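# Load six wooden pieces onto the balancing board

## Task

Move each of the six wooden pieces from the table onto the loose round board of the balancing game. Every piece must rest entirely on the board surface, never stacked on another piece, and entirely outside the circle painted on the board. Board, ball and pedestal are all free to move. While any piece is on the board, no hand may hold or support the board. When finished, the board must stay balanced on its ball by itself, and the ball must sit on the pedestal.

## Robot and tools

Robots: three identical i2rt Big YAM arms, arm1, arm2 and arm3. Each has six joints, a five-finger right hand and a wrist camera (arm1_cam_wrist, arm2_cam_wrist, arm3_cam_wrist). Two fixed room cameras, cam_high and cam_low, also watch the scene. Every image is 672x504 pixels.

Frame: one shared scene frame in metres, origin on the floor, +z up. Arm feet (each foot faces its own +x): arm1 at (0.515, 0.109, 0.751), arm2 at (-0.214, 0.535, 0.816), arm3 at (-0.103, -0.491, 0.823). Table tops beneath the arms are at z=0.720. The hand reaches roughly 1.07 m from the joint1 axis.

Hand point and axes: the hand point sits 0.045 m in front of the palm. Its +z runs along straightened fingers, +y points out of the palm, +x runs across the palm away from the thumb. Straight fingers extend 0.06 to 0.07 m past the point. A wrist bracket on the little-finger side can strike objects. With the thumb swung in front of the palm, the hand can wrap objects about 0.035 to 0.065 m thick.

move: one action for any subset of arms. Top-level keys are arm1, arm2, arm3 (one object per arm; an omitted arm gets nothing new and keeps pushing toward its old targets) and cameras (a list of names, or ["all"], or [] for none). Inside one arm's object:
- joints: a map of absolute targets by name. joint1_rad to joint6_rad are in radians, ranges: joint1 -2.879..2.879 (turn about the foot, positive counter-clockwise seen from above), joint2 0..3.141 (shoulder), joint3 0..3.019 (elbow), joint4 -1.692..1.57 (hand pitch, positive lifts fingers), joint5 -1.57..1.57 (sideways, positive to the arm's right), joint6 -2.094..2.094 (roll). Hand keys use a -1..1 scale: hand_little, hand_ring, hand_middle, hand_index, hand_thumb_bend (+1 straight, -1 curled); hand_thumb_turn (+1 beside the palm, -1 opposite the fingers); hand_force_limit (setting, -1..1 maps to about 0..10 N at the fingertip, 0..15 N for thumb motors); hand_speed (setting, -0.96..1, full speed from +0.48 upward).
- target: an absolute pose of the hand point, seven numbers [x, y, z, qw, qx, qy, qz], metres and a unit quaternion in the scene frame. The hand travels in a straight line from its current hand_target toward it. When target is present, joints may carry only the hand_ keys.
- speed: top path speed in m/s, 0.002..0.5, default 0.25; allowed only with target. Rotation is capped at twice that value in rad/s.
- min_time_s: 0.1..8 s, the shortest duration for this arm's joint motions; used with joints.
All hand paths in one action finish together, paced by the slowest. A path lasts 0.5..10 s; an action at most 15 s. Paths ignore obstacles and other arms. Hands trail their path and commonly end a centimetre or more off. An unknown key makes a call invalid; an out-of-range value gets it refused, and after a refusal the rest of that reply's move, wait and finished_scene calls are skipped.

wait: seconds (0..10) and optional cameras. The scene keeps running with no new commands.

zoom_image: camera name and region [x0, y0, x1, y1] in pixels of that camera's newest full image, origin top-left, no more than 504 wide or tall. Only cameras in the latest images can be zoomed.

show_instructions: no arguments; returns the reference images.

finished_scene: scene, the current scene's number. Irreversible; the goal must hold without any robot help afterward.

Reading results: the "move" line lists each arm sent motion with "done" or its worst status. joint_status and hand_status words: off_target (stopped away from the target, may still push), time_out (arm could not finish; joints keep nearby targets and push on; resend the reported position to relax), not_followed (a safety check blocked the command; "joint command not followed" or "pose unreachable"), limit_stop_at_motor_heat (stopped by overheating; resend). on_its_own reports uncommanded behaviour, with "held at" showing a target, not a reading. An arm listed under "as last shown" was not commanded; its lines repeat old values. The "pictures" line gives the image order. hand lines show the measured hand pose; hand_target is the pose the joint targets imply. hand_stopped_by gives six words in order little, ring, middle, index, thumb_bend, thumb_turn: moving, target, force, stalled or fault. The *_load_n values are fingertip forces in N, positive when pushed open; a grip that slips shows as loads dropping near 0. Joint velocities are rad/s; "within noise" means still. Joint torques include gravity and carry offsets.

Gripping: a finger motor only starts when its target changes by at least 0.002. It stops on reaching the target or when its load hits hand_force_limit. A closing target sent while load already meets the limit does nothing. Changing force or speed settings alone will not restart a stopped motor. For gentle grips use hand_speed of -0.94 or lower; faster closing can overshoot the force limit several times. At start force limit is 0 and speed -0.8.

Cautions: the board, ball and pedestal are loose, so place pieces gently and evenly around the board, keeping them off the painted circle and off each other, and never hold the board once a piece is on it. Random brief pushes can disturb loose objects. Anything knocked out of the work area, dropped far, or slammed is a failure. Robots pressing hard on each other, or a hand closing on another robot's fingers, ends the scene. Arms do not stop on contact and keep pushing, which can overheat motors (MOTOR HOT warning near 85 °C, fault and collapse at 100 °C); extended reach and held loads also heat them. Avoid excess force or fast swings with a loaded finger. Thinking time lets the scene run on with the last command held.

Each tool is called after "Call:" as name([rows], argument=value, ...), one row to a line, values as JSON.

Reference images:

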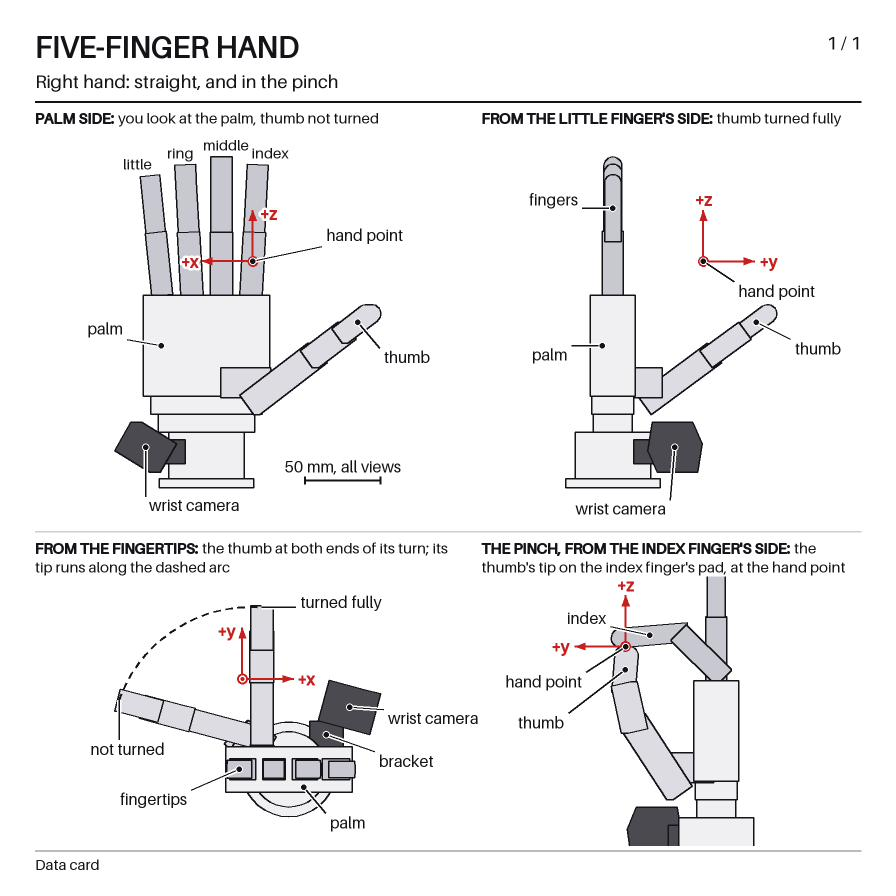

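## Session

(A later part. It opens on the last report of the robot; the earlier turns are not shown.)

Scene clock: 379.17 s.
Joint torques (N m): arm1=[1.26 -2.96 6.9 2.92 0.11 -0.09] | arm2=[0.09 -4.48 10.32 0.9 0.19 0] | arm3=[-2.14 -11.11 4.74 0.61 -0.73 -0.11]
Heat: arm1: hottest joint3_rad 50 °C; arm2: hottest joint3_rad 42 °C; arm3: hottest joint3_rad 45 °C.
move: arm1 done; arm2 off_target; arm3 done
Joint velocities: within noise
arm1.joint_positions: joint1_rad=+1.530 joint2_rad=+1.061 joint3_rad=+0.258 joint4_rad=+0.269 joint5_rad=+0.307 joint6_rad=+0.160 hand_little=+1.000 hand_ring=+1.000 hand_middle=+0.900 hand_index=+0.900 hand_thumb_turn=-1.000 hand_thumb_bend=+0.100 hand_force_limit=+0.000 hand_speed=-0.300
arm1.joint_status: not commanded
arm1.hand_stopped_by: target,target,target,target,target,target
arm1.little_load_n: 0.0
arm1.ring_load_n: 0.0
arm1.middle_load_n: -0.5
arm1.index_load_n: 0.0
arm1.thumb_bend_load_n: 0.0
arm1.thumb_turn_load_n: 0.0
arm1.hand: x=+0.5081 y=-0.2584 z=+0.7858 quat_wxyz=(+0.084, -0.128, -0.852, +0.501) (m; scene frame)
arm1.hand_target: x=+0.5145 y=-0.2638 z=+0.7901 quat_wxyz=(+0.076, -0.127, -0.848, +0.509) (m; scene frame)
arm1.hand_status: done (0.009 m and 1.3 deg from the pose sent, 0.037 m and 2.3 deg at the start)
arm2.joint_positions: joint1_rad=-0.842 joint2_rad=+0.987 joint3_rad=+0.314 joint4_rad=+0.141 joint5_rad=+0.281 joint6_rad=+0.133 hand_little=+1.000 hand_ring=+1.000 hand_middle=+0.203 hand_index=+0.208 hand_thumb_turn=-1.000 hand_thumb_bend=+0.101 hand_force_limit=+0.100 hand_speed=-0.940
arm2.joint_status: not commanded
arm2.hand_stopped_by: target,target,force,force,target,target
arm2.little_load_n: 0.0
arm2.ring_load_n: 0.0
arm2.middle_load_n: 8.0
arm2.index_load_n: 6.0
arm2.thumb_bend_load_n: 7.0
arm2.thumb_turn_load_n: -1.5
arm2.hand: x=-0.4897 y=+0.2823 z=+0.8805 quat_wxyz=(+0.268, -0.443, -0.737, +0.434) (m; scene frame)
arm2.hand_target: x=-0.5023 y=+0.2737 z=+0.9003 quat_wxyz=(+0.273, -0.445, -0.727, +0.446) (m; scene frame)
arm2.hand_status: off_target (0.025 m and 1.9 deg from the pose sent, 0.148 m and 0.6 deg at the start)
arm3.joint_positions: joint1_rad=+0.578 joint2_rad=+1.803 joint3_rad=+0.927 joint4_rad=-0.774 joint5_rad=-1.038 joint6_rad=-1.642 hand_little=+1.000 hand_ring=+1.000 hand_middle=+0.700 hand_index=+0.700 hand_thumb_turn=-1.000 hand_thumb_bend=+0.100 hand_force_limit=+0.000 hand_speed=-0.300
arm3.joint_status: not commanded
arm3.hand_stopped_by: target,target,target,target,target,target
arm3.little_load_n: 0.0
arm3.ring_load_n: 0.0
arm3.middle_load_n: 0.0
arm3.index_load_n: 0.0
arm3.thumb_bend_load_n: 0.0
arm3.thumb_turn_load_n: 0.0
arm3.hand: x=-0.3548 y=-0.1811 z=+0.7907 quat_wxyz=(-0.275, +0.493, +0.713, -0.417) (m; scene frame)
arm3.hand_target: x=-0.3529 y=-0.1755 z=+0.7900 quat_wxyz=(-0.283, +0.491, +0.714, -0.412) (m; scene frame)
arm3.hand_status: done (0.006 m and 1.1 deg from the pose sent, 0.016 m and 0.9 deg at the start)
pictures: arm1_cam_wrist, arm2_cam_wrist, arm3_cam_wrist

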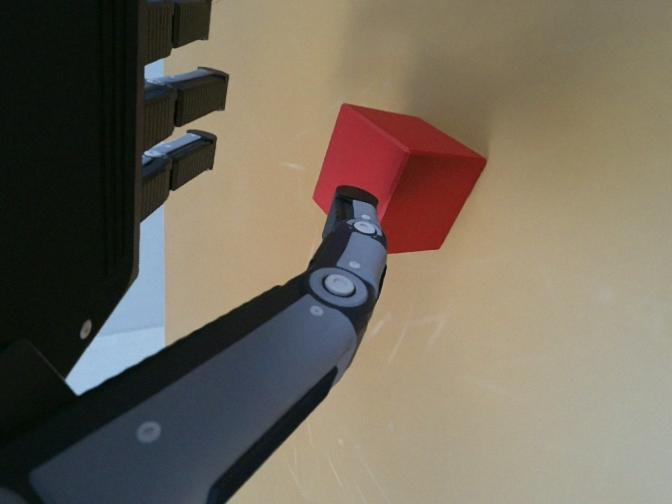

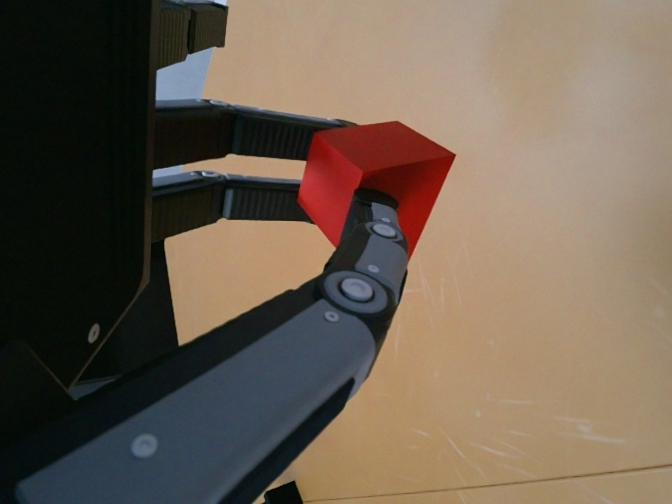

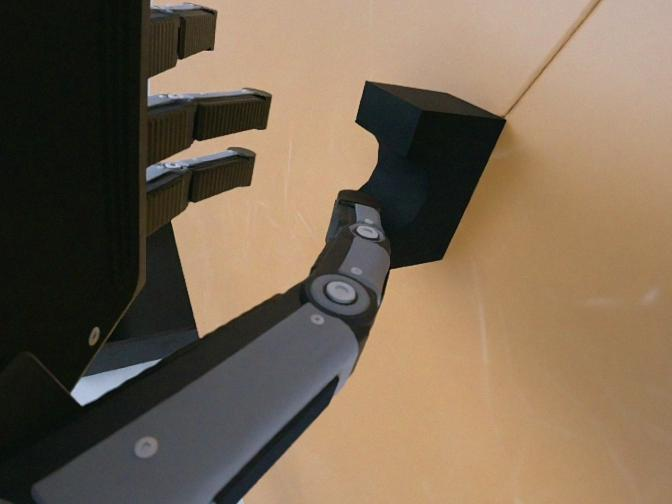

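Call:
move(arm1={"target": [0.5145, -0.2625, 0.750, -0.0762, 0.1267, 0.8478, -0.5094], "speed": 0.08}, arm3={"target": [-0.354, -0.173, 0.757, -0.2833, 0.4906, 0.7138, -0.4121], "speed": 0.08}, cameras=["arm1_cam_wrist", "arm3_cam_wrist"])

Scene clock: 391.63 s.
Joint torques (N m): arm1=[1.26 -4.48 4.72 2.93 0.12 -0.09] | arm2=[0.15 -4.48 10.35 0.9 0.19 0.01] | arm3=[-2.49 -10.11 4.25 0.35 -0.79 -0.12]
Heat: arm1: hottest joint3_rad 49 °C; arm2: hottest joint3_rad 45 °C; arm3: hottest joint3_rad 44 °C.
move: arm1 done; arm3 done
Joint velocities: within noise
arm1.joint_positions: joint1_rad=+1.530 joint2_rad=+1.265 joint3_rad=+0.217 joint4_rad=+0.520 joint5_rad=+0.307 joint6_rad=+0.160 hand_little=+1.000 hand_ring=+1.000 hand_middle=+0.900 hand_index=+0.900 hand_thumb_turn=-1.000 hand_thumb_bend=+0.100 hand_force_limit=+0.000 hand_speed=-0.300
arm1.joint_status: not commanded
arm1.hand_stopped_by: target,target,target,target,target,target
arm1.little_load_n: 0.0
arm1.ring_load_n: 0.0
arm1.middle_load_n: 0.0
arm1.index_load_n: 0.0
arm1.thumb_bend_load_n: -0.5
arm1.thumb_turn_load_n: 0.0
arm1.hand: x=+0.5083 y=-0.2617 z=+0.7491 quat_wxyz=(+0.083, -0.128, -0.850, +0.504) (m; scene frame)
arm1.hand_target: x=+0.5144 y=-0.2625 z=+0.7501 quat_wxyz=(+0.076, -0.127, -0.848, +0.509) (m; scene frame)
arm1.hand_status: done (0.006 m and 1.0 deg from the pose sent, 0.037 m and 1.3 deg at the start)
arm2: as last shown
arm2.ring_load_n: -0.5
arm2.index_load_n: 5.5
arm3.joint_positions: joint1_rad=+0.578 joint2_rad=+1.883 joint3_rad=+0.923 joint4_rad=-0.691 joint5_rad=-1.038 joint6_rad=-1.642 hand_little=+1.000 hand_ring=+1.000 hand_middle=+0.700 hand_index=+0.700 hand_thumb_turn=-1.000 hand_thumb_bend=+0.100 hand_force_limit=+0.000 hand_speed=-0.300
arm3.joint_status: not commanded
arm3.hand_stopped_by: target,target,target,target,target,target
arm3.little_load_n: 0.0
arm3.ring_load_n: 0.0
arm3.middle_load_n: 0.0
arm3.index_load_n: 0.0
arm3.thumb_bend_load_n: 0.0
arm3.thumb_turn_load_n: 0.0
arm3.hand: x=-0.3558 y=-0.1788 z=+0.7580 quat_wxyz=(-0.275, +0.492, +0.713, -0.417) (m; scene frame)
arm3.hand_target: x=-0.3540 y=-0.1731 z=+0.7571 quat_wxyz=(-0.283, +0.491, +0.714, -0.412) (m; scene frame)
arm3.hand_status: done (0.006 m and 1.1 deg from the pose sent, 0.035 m and 1.1 deg at the start)
pictures: arm1_cam_wrist, arm3_cam_wrist

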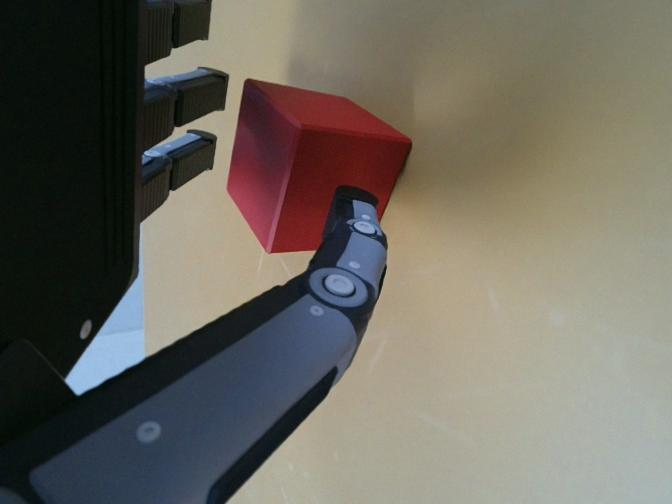

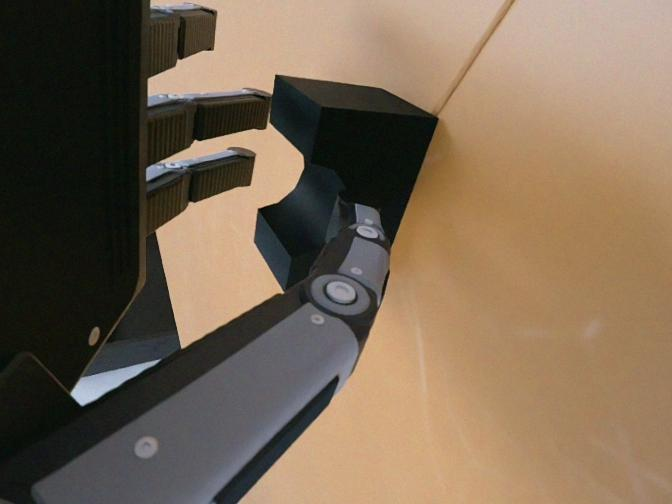

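Call:
move(arm1={"joints": {"hand_index": 0.0, "hand_middle": 0.0, "hand_force_limit": 0.2, "hand_speed": -0.94}}, arm3={"joints": {"hand_index": 0.0, "hand_middle": 0.0, "hand_force_limit": 0.2, "hand_speed": -0.94}}, cameras=["arm1_cam_wrist", "arm3_cam_wrist"])

Scene clock: 402.47 s.
Joint torques (N m): arm1=[1.26 -4.48 4.74 2.54 0.11 -0.09] | arm2=[0.09 -4.54 10.35 0.88 0.2 0] | arm3=[-2.61 -11.87 4.29 0.64 -0.58 -0.12]
Heat: arm1: hottest joint3_rad 48 °C; arm2: hottest joint3_rad 48 °C; arm3: hottest joint3_rad 44 °C.
move: arm1 off_target; arm3 off_target
Joint velocities: within noise
arm1.joint_positions: joint1_rad=+1.530 joint2_rad=+1.265 joint3_rad=+0.217 joint4_rad=+0.530 joint5_rad=+0.307 joint6_rad=+0.160 hand_little=+1.000 hand_ring=+1.000 hand_middle=+0.383 hand_index=+0.372 hand_thumb_turn=-1.000 hand_thumb_bend=+0.105 hand_force_limit=+0.200 hand_speed=-0.940
arm1.joint_status: hand_middle off_target (ended at +0.383, target +0.000); hand_index off_target (ended at +0.372, target +0.000); the others done
arm1.hand_stopped_by: target,target,force,force,target,target
arm1.little_load_n: 0.0
arm1.ring_load_n: 0.0
arm1.middle_load_n: 4.5
arm1.index_load_n: 6.0
arm1.thumb_bend_load_n: 18.0
arm1.thumb_turn_load_n: 0.0
arm1.hand: x=+0.5083 y=-0.2634 z=+0.7511 quat_wxyz=(+0.082, -0.129, -0.847, +0.508) (m; scene frame)
arm1.hand_target: x=+0.5143 y=-0.2624 z=+0.7500 quat_wxyz=(+0.076, -0.127, -0.848, +0.509) (m; scene frame)
arm1.hand_status: not commanded
arm2: as last shown
arm2.ring_load_n: 0.0
arm2.index_load_n: 6.0
arm3.joint_positions: joint1_rad=+0.577 joint2_rad=+1.883 joint3_rad=+0.923 joint4_rad=-0.691 joint5_rad=-1.042 joint6_rad=-1.642 hand_little=+1.000 hand_ring=+1.000 hand_middle=+0.188 hand_index=+0.166 hand_thumb_turn=-1.000 hand_thumb_bend=+0.101 hand_force_limit=+0.200 hand_speed=-0.940
arm3.joint_status: hand_middle off_target (ended at +0.188, target +0.000); hand_index off_target (ended at +0.166, target +0.000); the others done
arm3.hand_stopped_by: target,target,force,force,target,target
arm3.little_load_n: 0.0
arm3.ring_load_n: 0.0
arm3.middle_load_n: 2.5
arm3.index_load_n: 5.5
arm3.thumb_bend_load_n: 2.0
arm3.thumb_turn_load_n: -1.0
arm3.hand: x=-0.3562 y=-0.1789 z=+0.7586 quat_wxyz=(-0.277, +0.492, +0.712, -0.418) (m; scene frame)
arm3.hand_target: x=-0.3540 y=-0.1732 z=+0.7570 quat_wxyz=(-0.283, +0.491, +0.714, -0.412) (m; scene frame)
arm3.hand_status: not commanded
pictures: arm1_cam_wrist, arm3_cam_wrist

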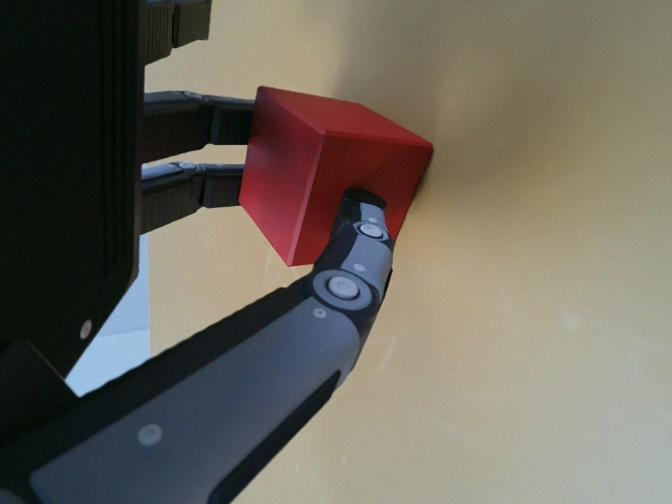

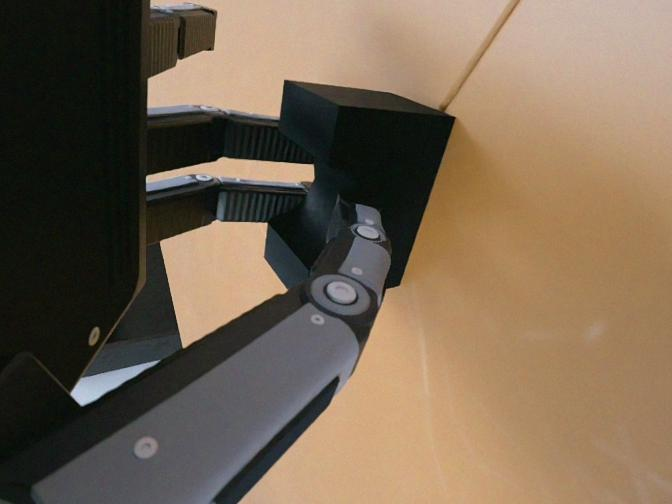

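Call:
move(arm1={"target": [0.5145, -0.2625, 0.87, -0.0762, 0.1267, 0.8478, -0.5094], "speed": 0.1}, arm3={"target": [-0.354, -0.175, 0.80, -0.2833, 0.4906, 0.7138, -0.4121], "speed": 0.08}, cameras=["arm1_cam_wrist", "arm3_cam_wrist", "cam_low"])

Scene clock: 408.83 s.
Joint torques (N m): arm1=[1.26 -2.37 11.41 1.88 0.09 -0.09] | arm2=[0.15 -4.48 10.32 0.91 0.2 0] | arm3=[-2.67 -12.1 5.29 -0.21 -0.7 -0.08]
Heat: arm1: hottest joint3_rad 47 °C; arm2: hottest joint3_rad 49 °C; arm3: hottest joint3_rad 44 °C.
move: arm1 off_target; arm3 off_target
Joint velocities: within noise
arm1.joint_positions: joint1_rad=+1.530 joint2_rad=+0.817 joint3_rad=+0.356 joint4_rad=-0.099 joint5_rad=+0.307 joint6_rad=+0.160 hand_little=+1.000 hand_ring=+1.000 hand_middle=+0.383 hand_index=+0.372 hand_thumb_turn=-1.000 hand_thumb_bend=+0.105 hand_force_limit=+0.200 hand_speed=-0.940
arm1.joint_status: not commanded
arm1.hand_stopped_by: target,target,force,force,target,target
arm1.little_load_n: 0.0
arm1.ring_load_n: 0.0
arm1.middle_load_n: 4.0
arm1.index_load_n: 6.0
arm1.thumb_bend_load_n: 19.0
arm1.thumb_turn_load_n: 0.5
arm1.hand: x=+0.5076 y=-0.2460 z=+0.8442 quat_wxyz=(+0.086, -0.127, -0.858, +0.490) (m; scene frame)
arm1.hand_target: x=+0.5143 y=-0.2614 z=+0.8702 quat_wxyz=(+0.076, -0.127, -0.848, +0.509) (m; scene frame)
arm1.hand_status: off_target (0.031 m and 2.7 deg from the pose sent, 0.119 m and 0.8 deg at the start)
arm2: as last shown
arm2.thumb_turn_load_n: -2.0
arm3.joint_positions: joint1_rad=+0.577 joint2_rad=+1.800 joint3_rad=+0.923 joint4_rad=-0.778 joint5_rad=-1.041 joint6_rad=-1.642 hand_little=+1.000 hand_ring=+1.000 hand_middle=+0.188 hand_index=+0.165 hand_thumb_turn=-1.000 hand_thumb_bend=+0.100 hand_force_limit=+0.200 hand_speed=-0.940
arm3.joint_status: not commanded
arm3.hand_stopped_by: target,target,force,force,target,target
arm3.little_load_n: 0.0
arm3.ring_load_n: 0.0
arm3.middle_load_n: 0.0
arm3.index_load_n: 0.0
arm3.thumb_bend_load_n: 0.0
arm3.thumb_turn_load_n: 0.0
arm3.hand: x=-0.3543 y=-0.1828 z=+0.7919 quat_wxyz=(-0.275, +0.493, +0.711, -0.418) (m; scene frame)
arm3.hand_target: x=-0.3540 y=-0.1751 z=+0.7999 quat_wxyz=(-0.283, +0.491, +0.714, -0.412) (m; scene frame)
arm3.hand_status: off_target (0.011 m and 1.2 deg from the pose sent, 0.042 m and 1.0 deg at the start)
pictures: arm1_cam_wrist, arm3_cam_wrist, cam_low

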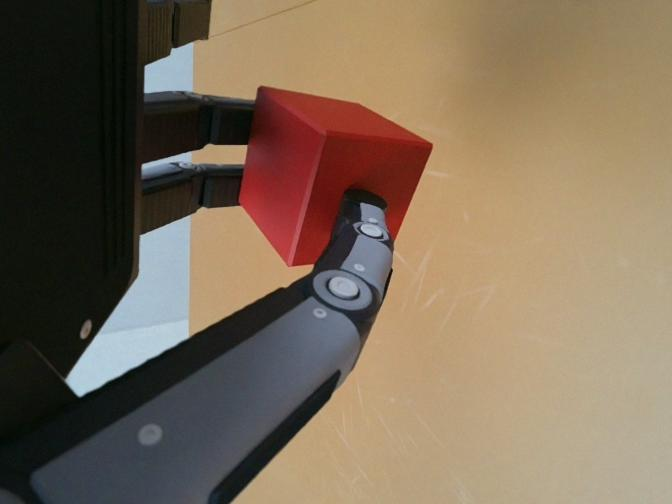

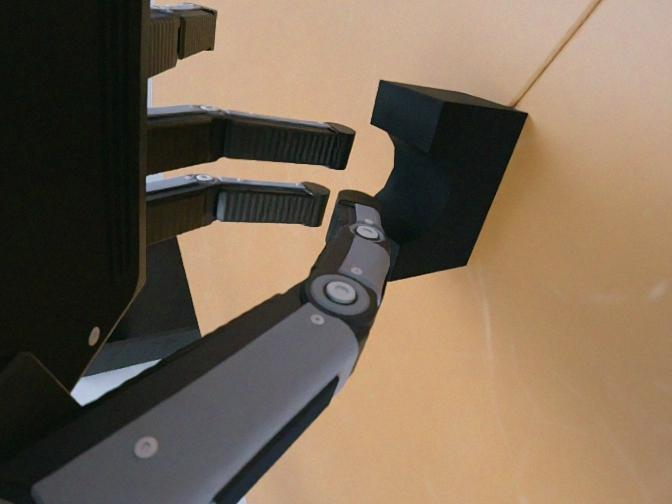

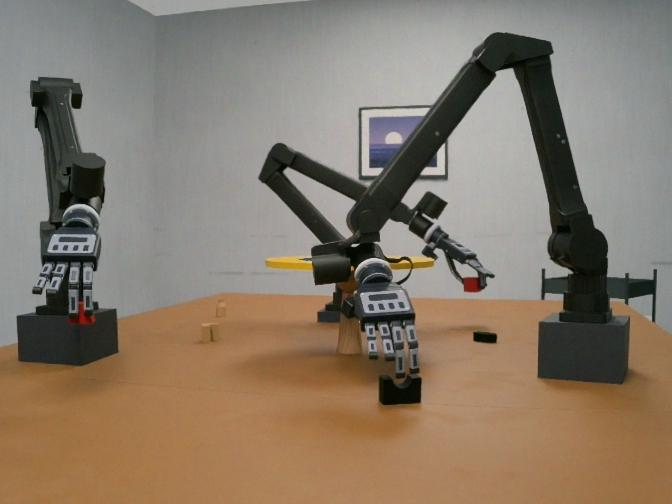

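Call:
move(arm3={"target": [-0.345, -0.1755, 0.85, -0.2833, 0.4906, 0.7138, -0.4121], "speed": 0.1})

Call:
move(arm1={"target": [0.51, -0.255, 1.06, -0.0762, 0.1267, 0.8478, -0.5094], "speed": 0.15}, arm3={"target": [-0.344, -0.1755, 0.80, -0.2833, 0.4906, 0.7138, -0.4121], "speed": 0.08, "joints": {"hand_index": 0.7, "hand_middle": 0.7, "hand_speed": -0.3}}, cameras=["arm1_cam_wrist", "arm3_cam_wrist"])

Scene clock: 431.77 s.
Joint torques (N m): arm1=[1.2 -2.37 11.41 1.88 0.09 -0.09] | arm2=[0.09 -4.48 10.33 0.88 0.2 0] | arm3=[-2.9 -10.81 7.61 -0.38 -0.62 -0.11]
Heat: arm1: hottest joint3_rad 49 °C; arm2: hottest joint3_rad 52 °C; arm3: hottest joint3_rad 43 °C.
move: arm3 off_target
Joint velocities: within noise
arm1, arm2: as last shown
arm1.middle_load_n: 4.5
arm1.thumb_turn_load_n: 0.0
arm2.thumb_bend_load_n: 6.5
arm2.thumb_turn_load_n: -1.5
arm3.joint_positions: joint1_rad=+0.559 joint2_rad=+1.689 joint3_rad=+0.936 joint4_rad=-0.947 joint5_rad=-1.039 joint6_rad=-1.675 hand_little=+1.000 hand_ring=+1.000 hand_middle=+0.188 hand_index=+0.165 hand_thumb_turn=-1.000 hand_thumb_bend=+0.100 hand_force_limit=+0.200 hand_speed=-0.940
arm3.joint_status: not commanded
arm3.hand_stopped_by: target,target,force,force,target,target
arm3.little_load_n: 0.0
arm3.ring_load_n: 0.0
arm3.middle_load_n: 0.0
arm3.index_load_n: 0.0
arm3.thumb_bend_load_n: 0.0
arm3.thumb_turn_load_n: 0.0
arm3.hand: x=-0.3435 y=-0.1912 z=+0.8397 quat_wxyz=(-0.270, +0.497, +0.708, -0.423) (m; scene frame)
arm3.hand_target: x=-0.3449 y=-0.1758 z=+0.8501 quat_wxyz=(-0.283, +0.491, +0.714, -0.412) (m; scene frame)
arm3.hand_status: off_target (0.019 m and 2.2 deg from the pose sent, 0.059 m and 1.2 deg at the start)
pictures: none

Scene clock: 433.67 s.
Joint torques (N m): arm1=[-0.21 -1.08 12.12 1.89 -0.02 -0.19] | arm2=[0.09 -4.48 10.33 0.88 0.19 0] | arm3=[-2.49 -10.58 4.71 0.24 -0.65 -0.08]
Heat: arm1: hottest joint3_rad 50 °C; arm2: hottest joint3_rad 52 °C; arm3: hottest joint3_rad 43 °C.
move: arm1 off_target; arm3 done
Joint velocities: within noise
arm1.joint_positions: joint1_rad=+1.530 joint2_rad=+0.700 joint3_rad=+0.821 joint4_rad=-0.669 joint5_rad=+0.295 joint6_rad=+0.160 hand_little=+1.000 hand_ring=+1.000 hand_middle=+0.383 hand_index=+0.372 hand_thumb_turn=-1.000 hand_thumb_bend=+0.105 hand_force_limit=+0.200 hand_speed=-0.940
arm1.joint_status: not commanded
arm1.hand_stopped_by: target,target,force,force,target,target
arm1.little_load_n: 0.0
arm1.ring_load_n: 0.0
arm1.middle_load_n: 4.0
arm1.index_load_n: 6.0
arm1.thumb_bend_load_n: 18.5
arm1.thumb_turn_load_n: 0.5
arm1.hand: x=+0.5102 y=-0.2488 z=+1.0362 quat_wxyz=(+0.079, -0.124, -0.856, +0.496) (m; scene frame)
arm1.hand_target: x=+0.5099 y=-0.2543 z=+1.0598 quat_wxyz=(+0.076, -0.127, -0.848, +0.510) (m; scene frame)
arm1.hand_status: off_target (0.025 m and 1.9 deg from the pose sent, 0.216 m and 2.7 deg at the start)
arm2: as last shown
arm2.thumb_bend_load_n: 7.0
arm3.joint_positions: joint1_rad=+0.557 joint2_rad=+1.777 joint3_rad=+0.930 joint4_rad=-0.835 joint5_rad=-1.039 joint6_rad=-1.682 hand_little=+1.000 hand_ring=+1.000 hand_middle=+0.700 hand_index=+0.700 hand_thumb_turn=-1.000 hand_thumb_bend=+0.100 hand_force_limit=+0.200 hand_speed=-0.300
arm3.joint_status: all done
arm3.hand_stopped_by: target,target,target,target,target,target
arm3.little_load_n: 0.0
arm3.ring_load_n: 0.0
arm3.middle_load_n: 0.0
arm3.index_load_n: 0.0
arm3.thumb_bend_load_n: 0.0
arm3.thumb_turn_load_n: 0.0
arm3.hand: x=-0.3462 y=-0.1808 z=+0.8024 quat_wxyz=(-0.277, +0.492, +0.713, -0.417) (m; scene frame)
arm3.hand_target: x=-0.3440 y=-0.1755 z=+0.8001 quat_wxyz=(-0.283, +0.491, +0.714, -0.412) (m; scene frame)
arm3.hand_status: done (0.006 m and 0.9 deg from the pose sent, 0.043 m and 2.2 deg at the start)
pictures: arm1_cam_wrist, arm3_cam_wrist

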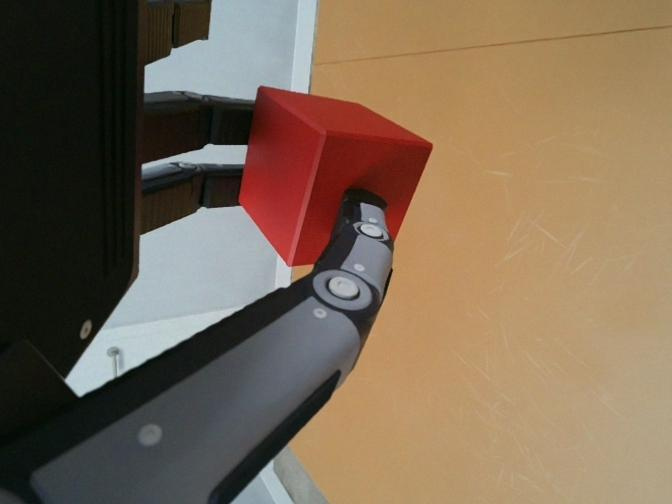

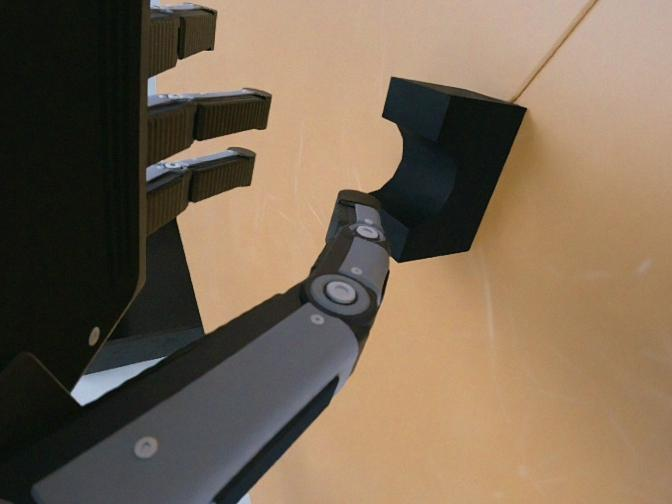

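Call:
move(arm3={"target": [-0.342, -0.175, 0.752, -0.2687, 0.4654, 0.7304, -0.4217], "speed": 0.08}, cameras=["arm3_cam_wrist"])

Scene clock: 443.40 s.
Joint torques (N m): arm1=[-0.21 -1.08 12.14 1.88 -0.02 -0.19] | arm2=[0.09 -4.54 10.32 0.88 0.2 0.01] | arm3=[-3.02 -10.7 5.78 -0.17 -0.66 -0.02]
Heat: arm1: hottest joint3_rad 50 °C; arm2: hottest joint3_rad 53 °C; arm3: hottest joint3_rad 43 °C.
move: arm3 off_target
Joint velocities: within noise
arm1, arm2: as last shown
arm1.middle_load_n: 4.5
arm1.thumb_bend_load_n: 19.0
arm1.thumb_turn_load_n: 0.0
arm3.joint_positions: joint1_rad=+0.557 joint2_rad=+1.922 joint3_rad=+0.944 joint4_rad=-0.835 joint5_rad=-1.027 joint6_rad=-1.813 hand_little=+1.000 hand_ring=+1.000 hand_middle=+0.700 hand_index=+0.700 hand_thumb_turn=-1.000 hand_thumb_bend=+0.100 hand_force_limit=+0.200 hand_speed=-0.300
arm3.joint_status: not commanded
arm3.hand_stopped_by: target,target,target,target,target,target
arm3.little_load_n: 0.0
arm3.ring_load_n: 0.0
arm3.middle_load_n: 0.0
arm3.index_load_n: 0.0
arm3.thumb_bend_load_n: 0.0
arm3.thumb_turn_load_n: 0.0
arm3.hand: x=-0.3402 y=-0.1904 z=+0.7497 quat_wxyz=(-0.257, +0.471, +0.726, -0.431) (m; scene frame)
arm3.hand_target: x=-0.3419 y=-0.1751 z=+0.7524 quat_wxyz=(-0.269, +0.465, +0.730, -0.421) (m; scene frame)
arm3.hand_status: off_target (0.016 m and 1.9 deg from the pose sent, 0.051 m and 3.8 deg at the start)
pictures: arm3_cam_wrist

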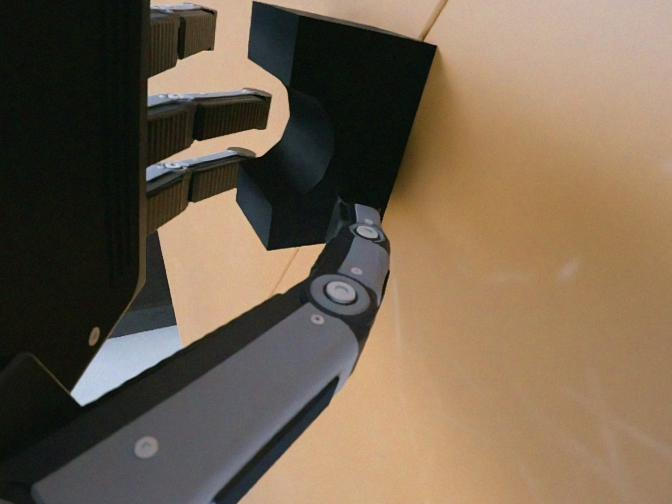

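Call:
move(arm3={"target": [-0.348, -0.164, 0.755, -0.2687, 0.4654, 0.7304, -0.4217], "speed": 0.08}, cameras=["arm3_cam_wrist"])

Scene clock: 453.93 s.
Joint torques (N m): arm1=[-0.21 -1.08 12.12 1.89 -0.02 -0.19] | arm2=[0.09 -4.54 10.35 0.9 0.2 0.01] | arm3=[-2.61 -10.75 5.93 -0.43 -0.66 -0.01]
Heat: arm1: hottest joint3_rad 51 °C; arm2: hottest joint3_rad 53 °C; arm3: hottest joint3_rad 43 °C.
move: arm3 done
Joint velocities: within noise
arm1, arm2: as last shown
arm1.index_load_n: 6.5
arm3.joint_positions: joint1_rad=+0.557 joint2_rad=+1.928 joint3_rad=+0.981 joint4_rad=-0.837 joint5_rad=-1.027 joint6_rad=-1.813 hand_little=+1.000 hand_ring=+1.000 hand_middle=+0.700 hand_index=+0.700 hand_thumb_turn=-1.000 hand_thumb_bend=+0.100 hand_force_limit=+0.200 hand_speed=-0.300
arm3.joint_status: not commanded
arm3.hand_stopped_by: target,target,target,target,target,target
arm3.little_load_n: 0.0
arm3.ring_load_n: 0.0
arm3.middle_load_n: 0.0
arm3.index_load_n: 0.0
arm3.thumb_bend_load_n: 0.0
arm3.thumb_turn_load_n: 0.0
arm3.hand: x=-0.3459 y=-0.1729 z=+0.7536 quat_wxyz=(-0.267, +0.465, +0.731, -0.423) (m; scene frame)
arm3.hand_target: x=-0.3479 y=-0.1641 z=+0.7550 quat_wxyz=(-0.269, +0.465, +0.730, -0.422) (m; scene frame)
arm3.hand_status: done (0.009 m and 0.3 deg from the pose sent, 0.028 m and 1.9 deg at the start)
pictures: arm3_cam_wrist

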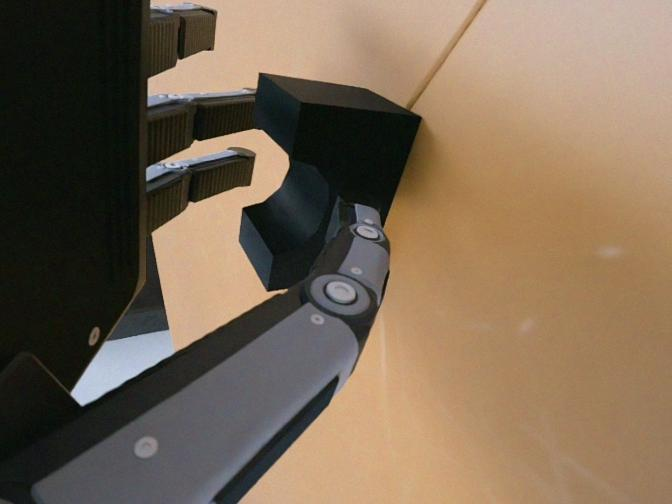

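Call:
move(arm3={"target": [-0.3425, -0.181, 0.753, -0.2687, 0.4654, 0.7304, -0.4217], "speed": 0.08}, cameras=["arm3_cam_wrist"])

Scene clock: 462.47 s.
Joint torques (N m): arm1=[-0.21 -1.08 12.12 1.89 -0.02 -0.19] | arm2=[0.09 -4.54 10.35 0.92 0.2 0] | arm3=[-2.02 -12.57 4.14 0.05 -0.69 -0.02]
Heat: arm1: hottest joint3_rad 51 °C; arm2: hottest joint3_rad 54 °C; arm3: hottest joint3_rad 44 °C.
move: arm3 done
Joint velocities: within noise
arm1: as last shown
arm1.index_load_n: 6.0
arm1.thumb_bend_load_n: 18.5
arm2.joint_positions: joint1_rad=-0.842 joint2_rad=+0.987 joint3_rad=+0.314 joint4_rad=+0.141 joint5_rad=+0.281 joint6_rad=+0.133 hand_little=+1.000 hand_ring=+1.000 hand_middle=+0.203 hand_index=+0.208 hand_thumb_turn=-1.000 hand_thumb_bend=+0.101 hand_force_limit=+0.100 hand_speed=-0.940
arm2.joint_status: not commanded
arm2.hand_stopped_by: target,target,force,force,target,target
arm2.little_load_n: 0.0
arm2.ring_load_n: 0.0
arm2.middle_load_n: 8.0
arm2.index_load_n: 5.5
arm2.thumb_bend_load_n: 7.0
arm2.thumb_turn_load_n: -1.5
arm2.hand: x=-0.4897 y=+0.2823 z=+0.8805 quat_wxyz=(+0.268, -0.443, -0.737, +0.434) (m; scene frame)
arm2.hand_target: x=-0.5023 y=+0.2737 z=+0.9003 quat_wxyz=(+0.273, -0.445, -0.727, +0.446) (m; scene frame)
arm2.hand_status: not commanded
arm3.joint_positions: joint1_rad=+0.557 joint2_rad=+1.928 joint3_rad=+0.948 joint4_rad=-0.827 joint5_rad=-1.027 joint6_rad=-1.813 hand_little=+1.000 hand_ring=+1.000 hand_middle=+0.700 hand_index=+0.700 hand_thumb_turn=-1.000 hand_thumb_bend=+0.100 hand_force_limit=+0.200 hand_speed=-0.300
arm3.joint_status: not commanded
arm3.hand_stopped_by: target,target,target,target,target,target
arm3.little_load_n: 0.0
arm3.ring_load_n: 0.0
arm3.middle_load_n: 0.0
arm3.index_load_n: 0.0
arm3.thumb_bend_load_n: 0.0
arm3.thumb_turn_load_n: 0.0
arm3.hand: x=-0.3410 y=-0.1879 z=+0.7479 quat_wxyz=(-0.259, +0.469, +0.727, -0.429) (m; scene frame)
arm3.hand_target: x=-0.3425 y=-0.1810 z=+0.7530 quat_wxyz=(-0.269, +0.465, +0.730, -0.422) (m; scene frame)
arm3.hand_status: done (0.009 m and 1.5 deg from the pose sent, 0.009 m and 0.3 deg at the start)
pictures: arm3_cam_wrist

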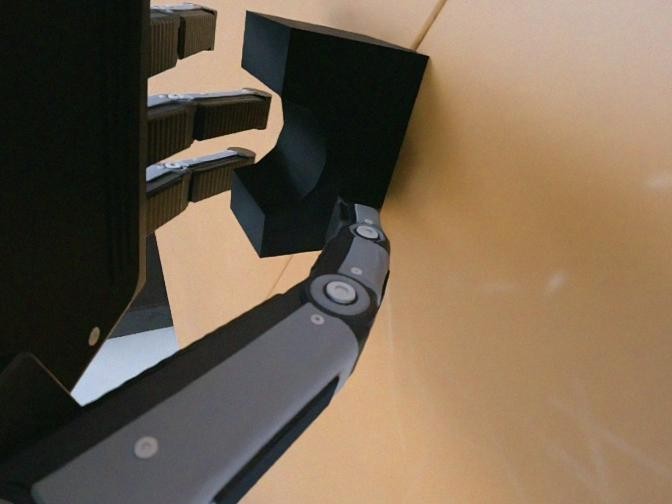

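Call:
move(arm3={"target": [-0.3445, -0.1755, 0.762, -0.2687, 0.4654, 0.7304, -0.4217], "speed": 0.08}, cameras=["arm3_cam_wrist"])

Scene clock: 468.27 s.
Joint torques (N m): arm1=[-0.21 -1.14 12.12 1.88 -0.02 -0.19] | arm2=[0.15 -4.48 10.33 0.88 0.2 0.01] | arm3=[-1.73 -12.28 5.6 -0.59 -0.7 -0.07]
Heat: arm1: hottest joint3_rad 51 °C; arm2: hottest joint3_rad 54 °C; arm3: hottest joint3_rad 43 °C.
move: arm3 off_target
Joint velocities: within noise
arm1, arm2: as last shown
arm1.middle_load_n: 4.0
arm2.index_load_n: 6.0
arm3.joint_positions: joint1_rad=+0.557 joint2_rad=+1.920 joint3_rad=+0.948 joint4_rad=-0.837 joint5_rad=-1.027 joint6_rad=-1.813 hand_little=+1.000 hand_ring=+1.000 hand_middle=+0.700 hand_index=+0.700 hand_thumb_turn=-1.000 hand_thumb_bend=+0.100 hand_force_limit=+0.200 hand_speed=-0.300
arm3.joint_status: not commanded
arm3.hand_stopped_by: target,target,target,target,target,target
arm3.little_load_n: 0.0
arm3.ring_load_n: 0.0
arm3.middle_load_n: 0.0
arm3.index_load_n: 0.0
arm3.thumb_bend_load_n: 0.0
arm3.thumb_turn_load_n: 0.0
arm3.hand: x=-0.3409 y=-0.1882 z=+0.7512 quat_wxyz=(-0.259, +0.470, +0.727, -0.430) (m; scene frame)
arm3.hand_target: x=-0.3444 y=-0.1757 z=+0.7620 quat_wxyz=(-0.269, +0.465, +0.730, -0.422) (m; scene frame)
arm3.hand_status: off_target (0.017 m and 1.6 deg from the pose sent, 0.019 m and 1.5 deg at the start)
pictures: arm3_cam_wrist

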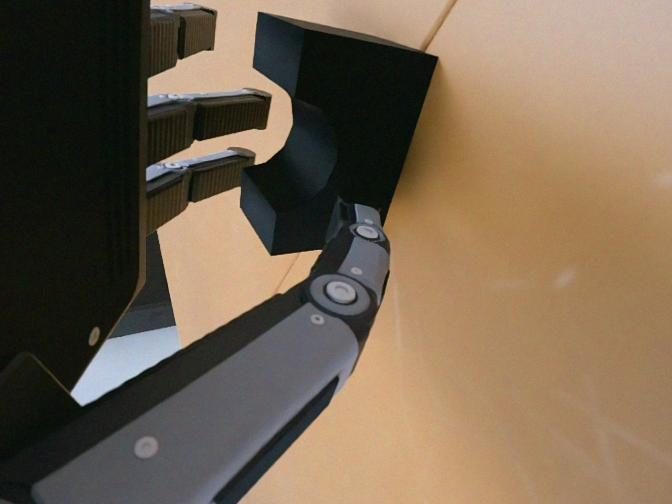

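Call:
move(arm3={"target": [-0.347, -0.1705, 0.762, -0.2687, 0.4654, 0.7304, -0.4217], "speed": 0.08}, cameras=["arm3_cam_wrist"])

Scene clock: 475.73 s.
Joint torques (N m): arm1=[-0.21 -1.08 12.14 1.88 -0.02 -0.19] | arm2=[0.09 -4.48 10.32 0.88 0.2 0] | arm3=[-1.73 -12.69 5.87 -0.53 -0.75 0.05]
Heat: arm1: hottest joint3_rad 52 °C; arm2: hottest joint3_rad 54 °C; arm3: hottest joint3_rad 43 °C.
move: arm3 off_target
Joint velocities: within noise
arm1, arm2: as last shown
arm1.middle_load_n: 4.5
arm1.thumb_bend_load_n: 19.0
arm3.joint_positions: joint1_rad=+0.557 joint2_rad=+1.920 joint3_rad=+0.961 joint4_rad=-0.840 joint5_rad=-1.027 joint6_rad=-1.813 hand_little=+1.000 hand_ring=+1.000 hand_middle=+0.700 hand_index=+0.700 hand_thumb_turn=-1.000 hand_thumb_bend=+0.100 hand_force_limit=+0.200 hand_speed=-0.300
arm3.joint_status: not commanded
arm3.hand_stopped_by: target,target,target,target,target,target
arm3.little_load_n: 0.0
arm3.ring_load_n: 0.0
arm3.middle_load_n: 0.0
arm3.index_load_n: 0.0
arm3.thumb_bend_load_n: 0.0
arm3.thumb_turn_load_n: 0.0
arm3.hand: x=-0.3428 y=-0.1822 z=+0.7535 quat_wxyz=(-0.262, +0.468, +0.728, -0.427) (m; scene frame)
arm3.hand_target: x=-0.3469 y=-0.1707 z=+0.7621 quat_wxyz=(-0.269, +0.465, +0.730, -0.422) (m; scene frame)
arm3.hand_status: off_target (0.015 m and 1.1 deg from the pose sent, 0.022 m and 1.6 deg at the start)
pictures: arm3_cam_wrist

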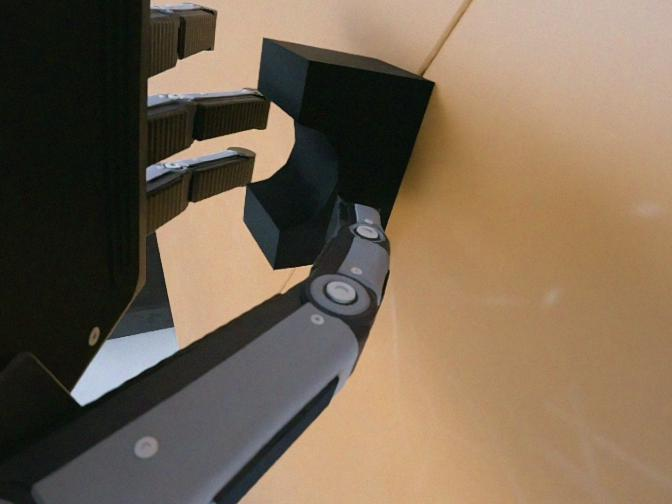

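Call:
move(arm3={"joints": {"hand_index": 0.0, "hand_middle": 0.0, "hand_force_limit": 0.3, "hand_speed": -0.94}}, cameras=["arm3_cam_wrist"])

Scene clock: 481.63 s.
Joint torques (N m): arm1=[-0.21 -1.08 12.14 1.88 -0.02 -0.19] | arm2=[0.09 -4.54 10.35 0.88 0.2 0] | arm3=[-2.2 -11.34 6 -0.34 -0.67 0.09]
Heat: arm1: hottest joint3_rad 52 °C; arm2: hottest joint3_rad 54 °C; arm3: hottest joint3_rad 43 °C.
move: arm3 off_target
Joint velocities: within noise
arm1, arm2: as last shown
arm1.thumb_bend_load_n: 18.5
arm3.joint_positions: joint1_rad=+0.557 joint2_rad=+1.920 joint3_rad=+0.961 joint4_rad=-0.841 joint5_rad=-1.029 joint6_rad=-1.813 hand_little=+1.000 hand_ring=+1.000 hand_middle=+0.211 hand_index=+0.205 hand_thumb_turn=-1.000 hand_thumb_bend=+0.101 hand_force_limit=+0.300 hand_speed=-0.940
arm3.joint_status: hand_middle off_target (ended at +0.211, target +0.000); hand_index off_target (ended at +0.205, target +0.000); the others done
arm3.hand_stopped_by: target,target,force,force,target,target
arm3.little_load_n: 0.0
arm3.ring_load_n: 0.0
arm3.middle_load_n: 7.5
arm3.index_load_n: 6.5
arm3.thumb_bend_load_n: 6.0
arm3.thumb_turn_load_n: 1.0
arm3.hand: x=-0.3430 y=-0.1824 z=+0.7537 quat_wxyz=(-0.262, +0.468, +0.728, -0.427) (m; scene frame)
arm3.hand_target: x=-0.3469 y=-0.1707 z=+0.7620 quat_wxyz=(-0.269, +0.465, +0.730, -0.422) (m; scene frame)
arm3.hand_status: not commanded
pictures: arm3_cam_wrist

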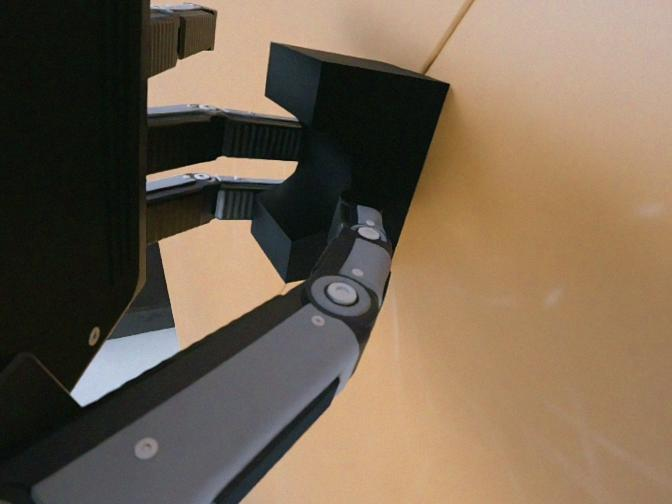

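Call:
move(arm3={"target": [-0.347, -0.1705, 0.87, -0.2687, 0.4654, 0.7304, -0.4217], "speed": 0.1}, cameras=["arm3_cam_wrist", "cam_low"])

Scene clock: 487.87 s.
Joint torques (N m): arm1=[-0.21 -1.14 12.12 1.88 -0.02 -0.18] | arm2=[0.09 -4.48 10.33 0.88 0.2 0] | arm3=[-2.08 -11.34 7.99 -0.81 -0.7 0.06]
Heat: arm1: hottest joint3_rad 53 °C; arm2: hottest joint3_rad 55 °C; arm3: hottest joint3_rad 43 °C.
move: arm3 off_target
Joint velocities: within noise
arm1, arm2: as last shown
arm1.middle_load_n: 4.0
arm3.joint_positions: joint1_rad=+0.557 joint2_rad=+1.707 joint3_rad=+1.020 joint4_rad=-1.117 joint5_rad=-1.028 joint6_rad=-1.812 hand_little=+1.000 hand_ring=+1.000 hand_middle=+0.211 hand_index=+0.205 hand_thumb_turn=-1.000 hand_thumb_bend=+0.101 hand_force_limit=+0.300 hand_speed=-0.940
arm3.joint_status: not commanded
arm3.hand_stopped_by: target,target,force,force,target,target
arm3.little_load_n: 0.0
arm3.ring_load_n: -0.5
arm3.middle_load_n: 7.0
arm3.index_load_n: 6.0
arm3.thumb_bend_load_n: 6.5
arm3.thumb_turn_load_n: 1.0
arm3.hand: x=-0.3423 y=-0.1823 z=+0.8574 quat_wxyz=(-0.260, +0.469, +0.727, -0.429) (m; scene frame)
arm3.hand_target: x=-0.3469 y=-0.1708 z=+0.8701 quat_wxyz=(-0.269, +0.465, +0.730, -0.422) (m; scene frame)
arm3.hand_status: off_target (0.018 m and 1.5 deg from the pose sent, 0.117 m and 1.1 deg at the start)
pictures: arm3_cam_wrist, cam_low

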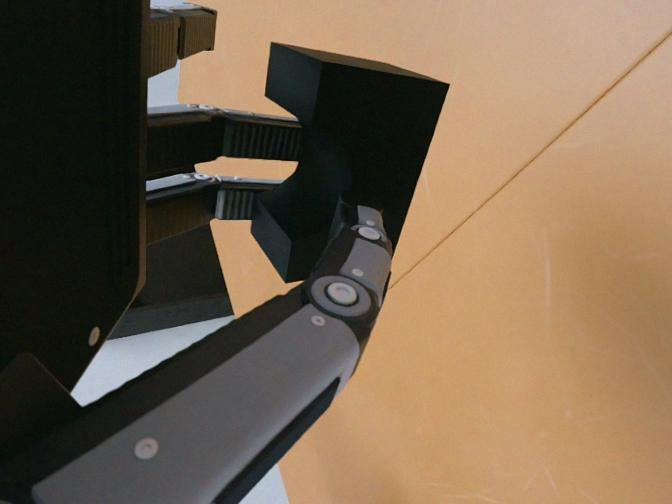

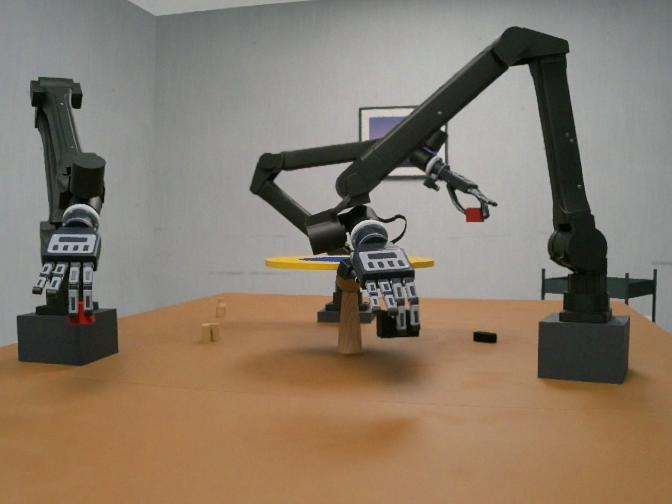

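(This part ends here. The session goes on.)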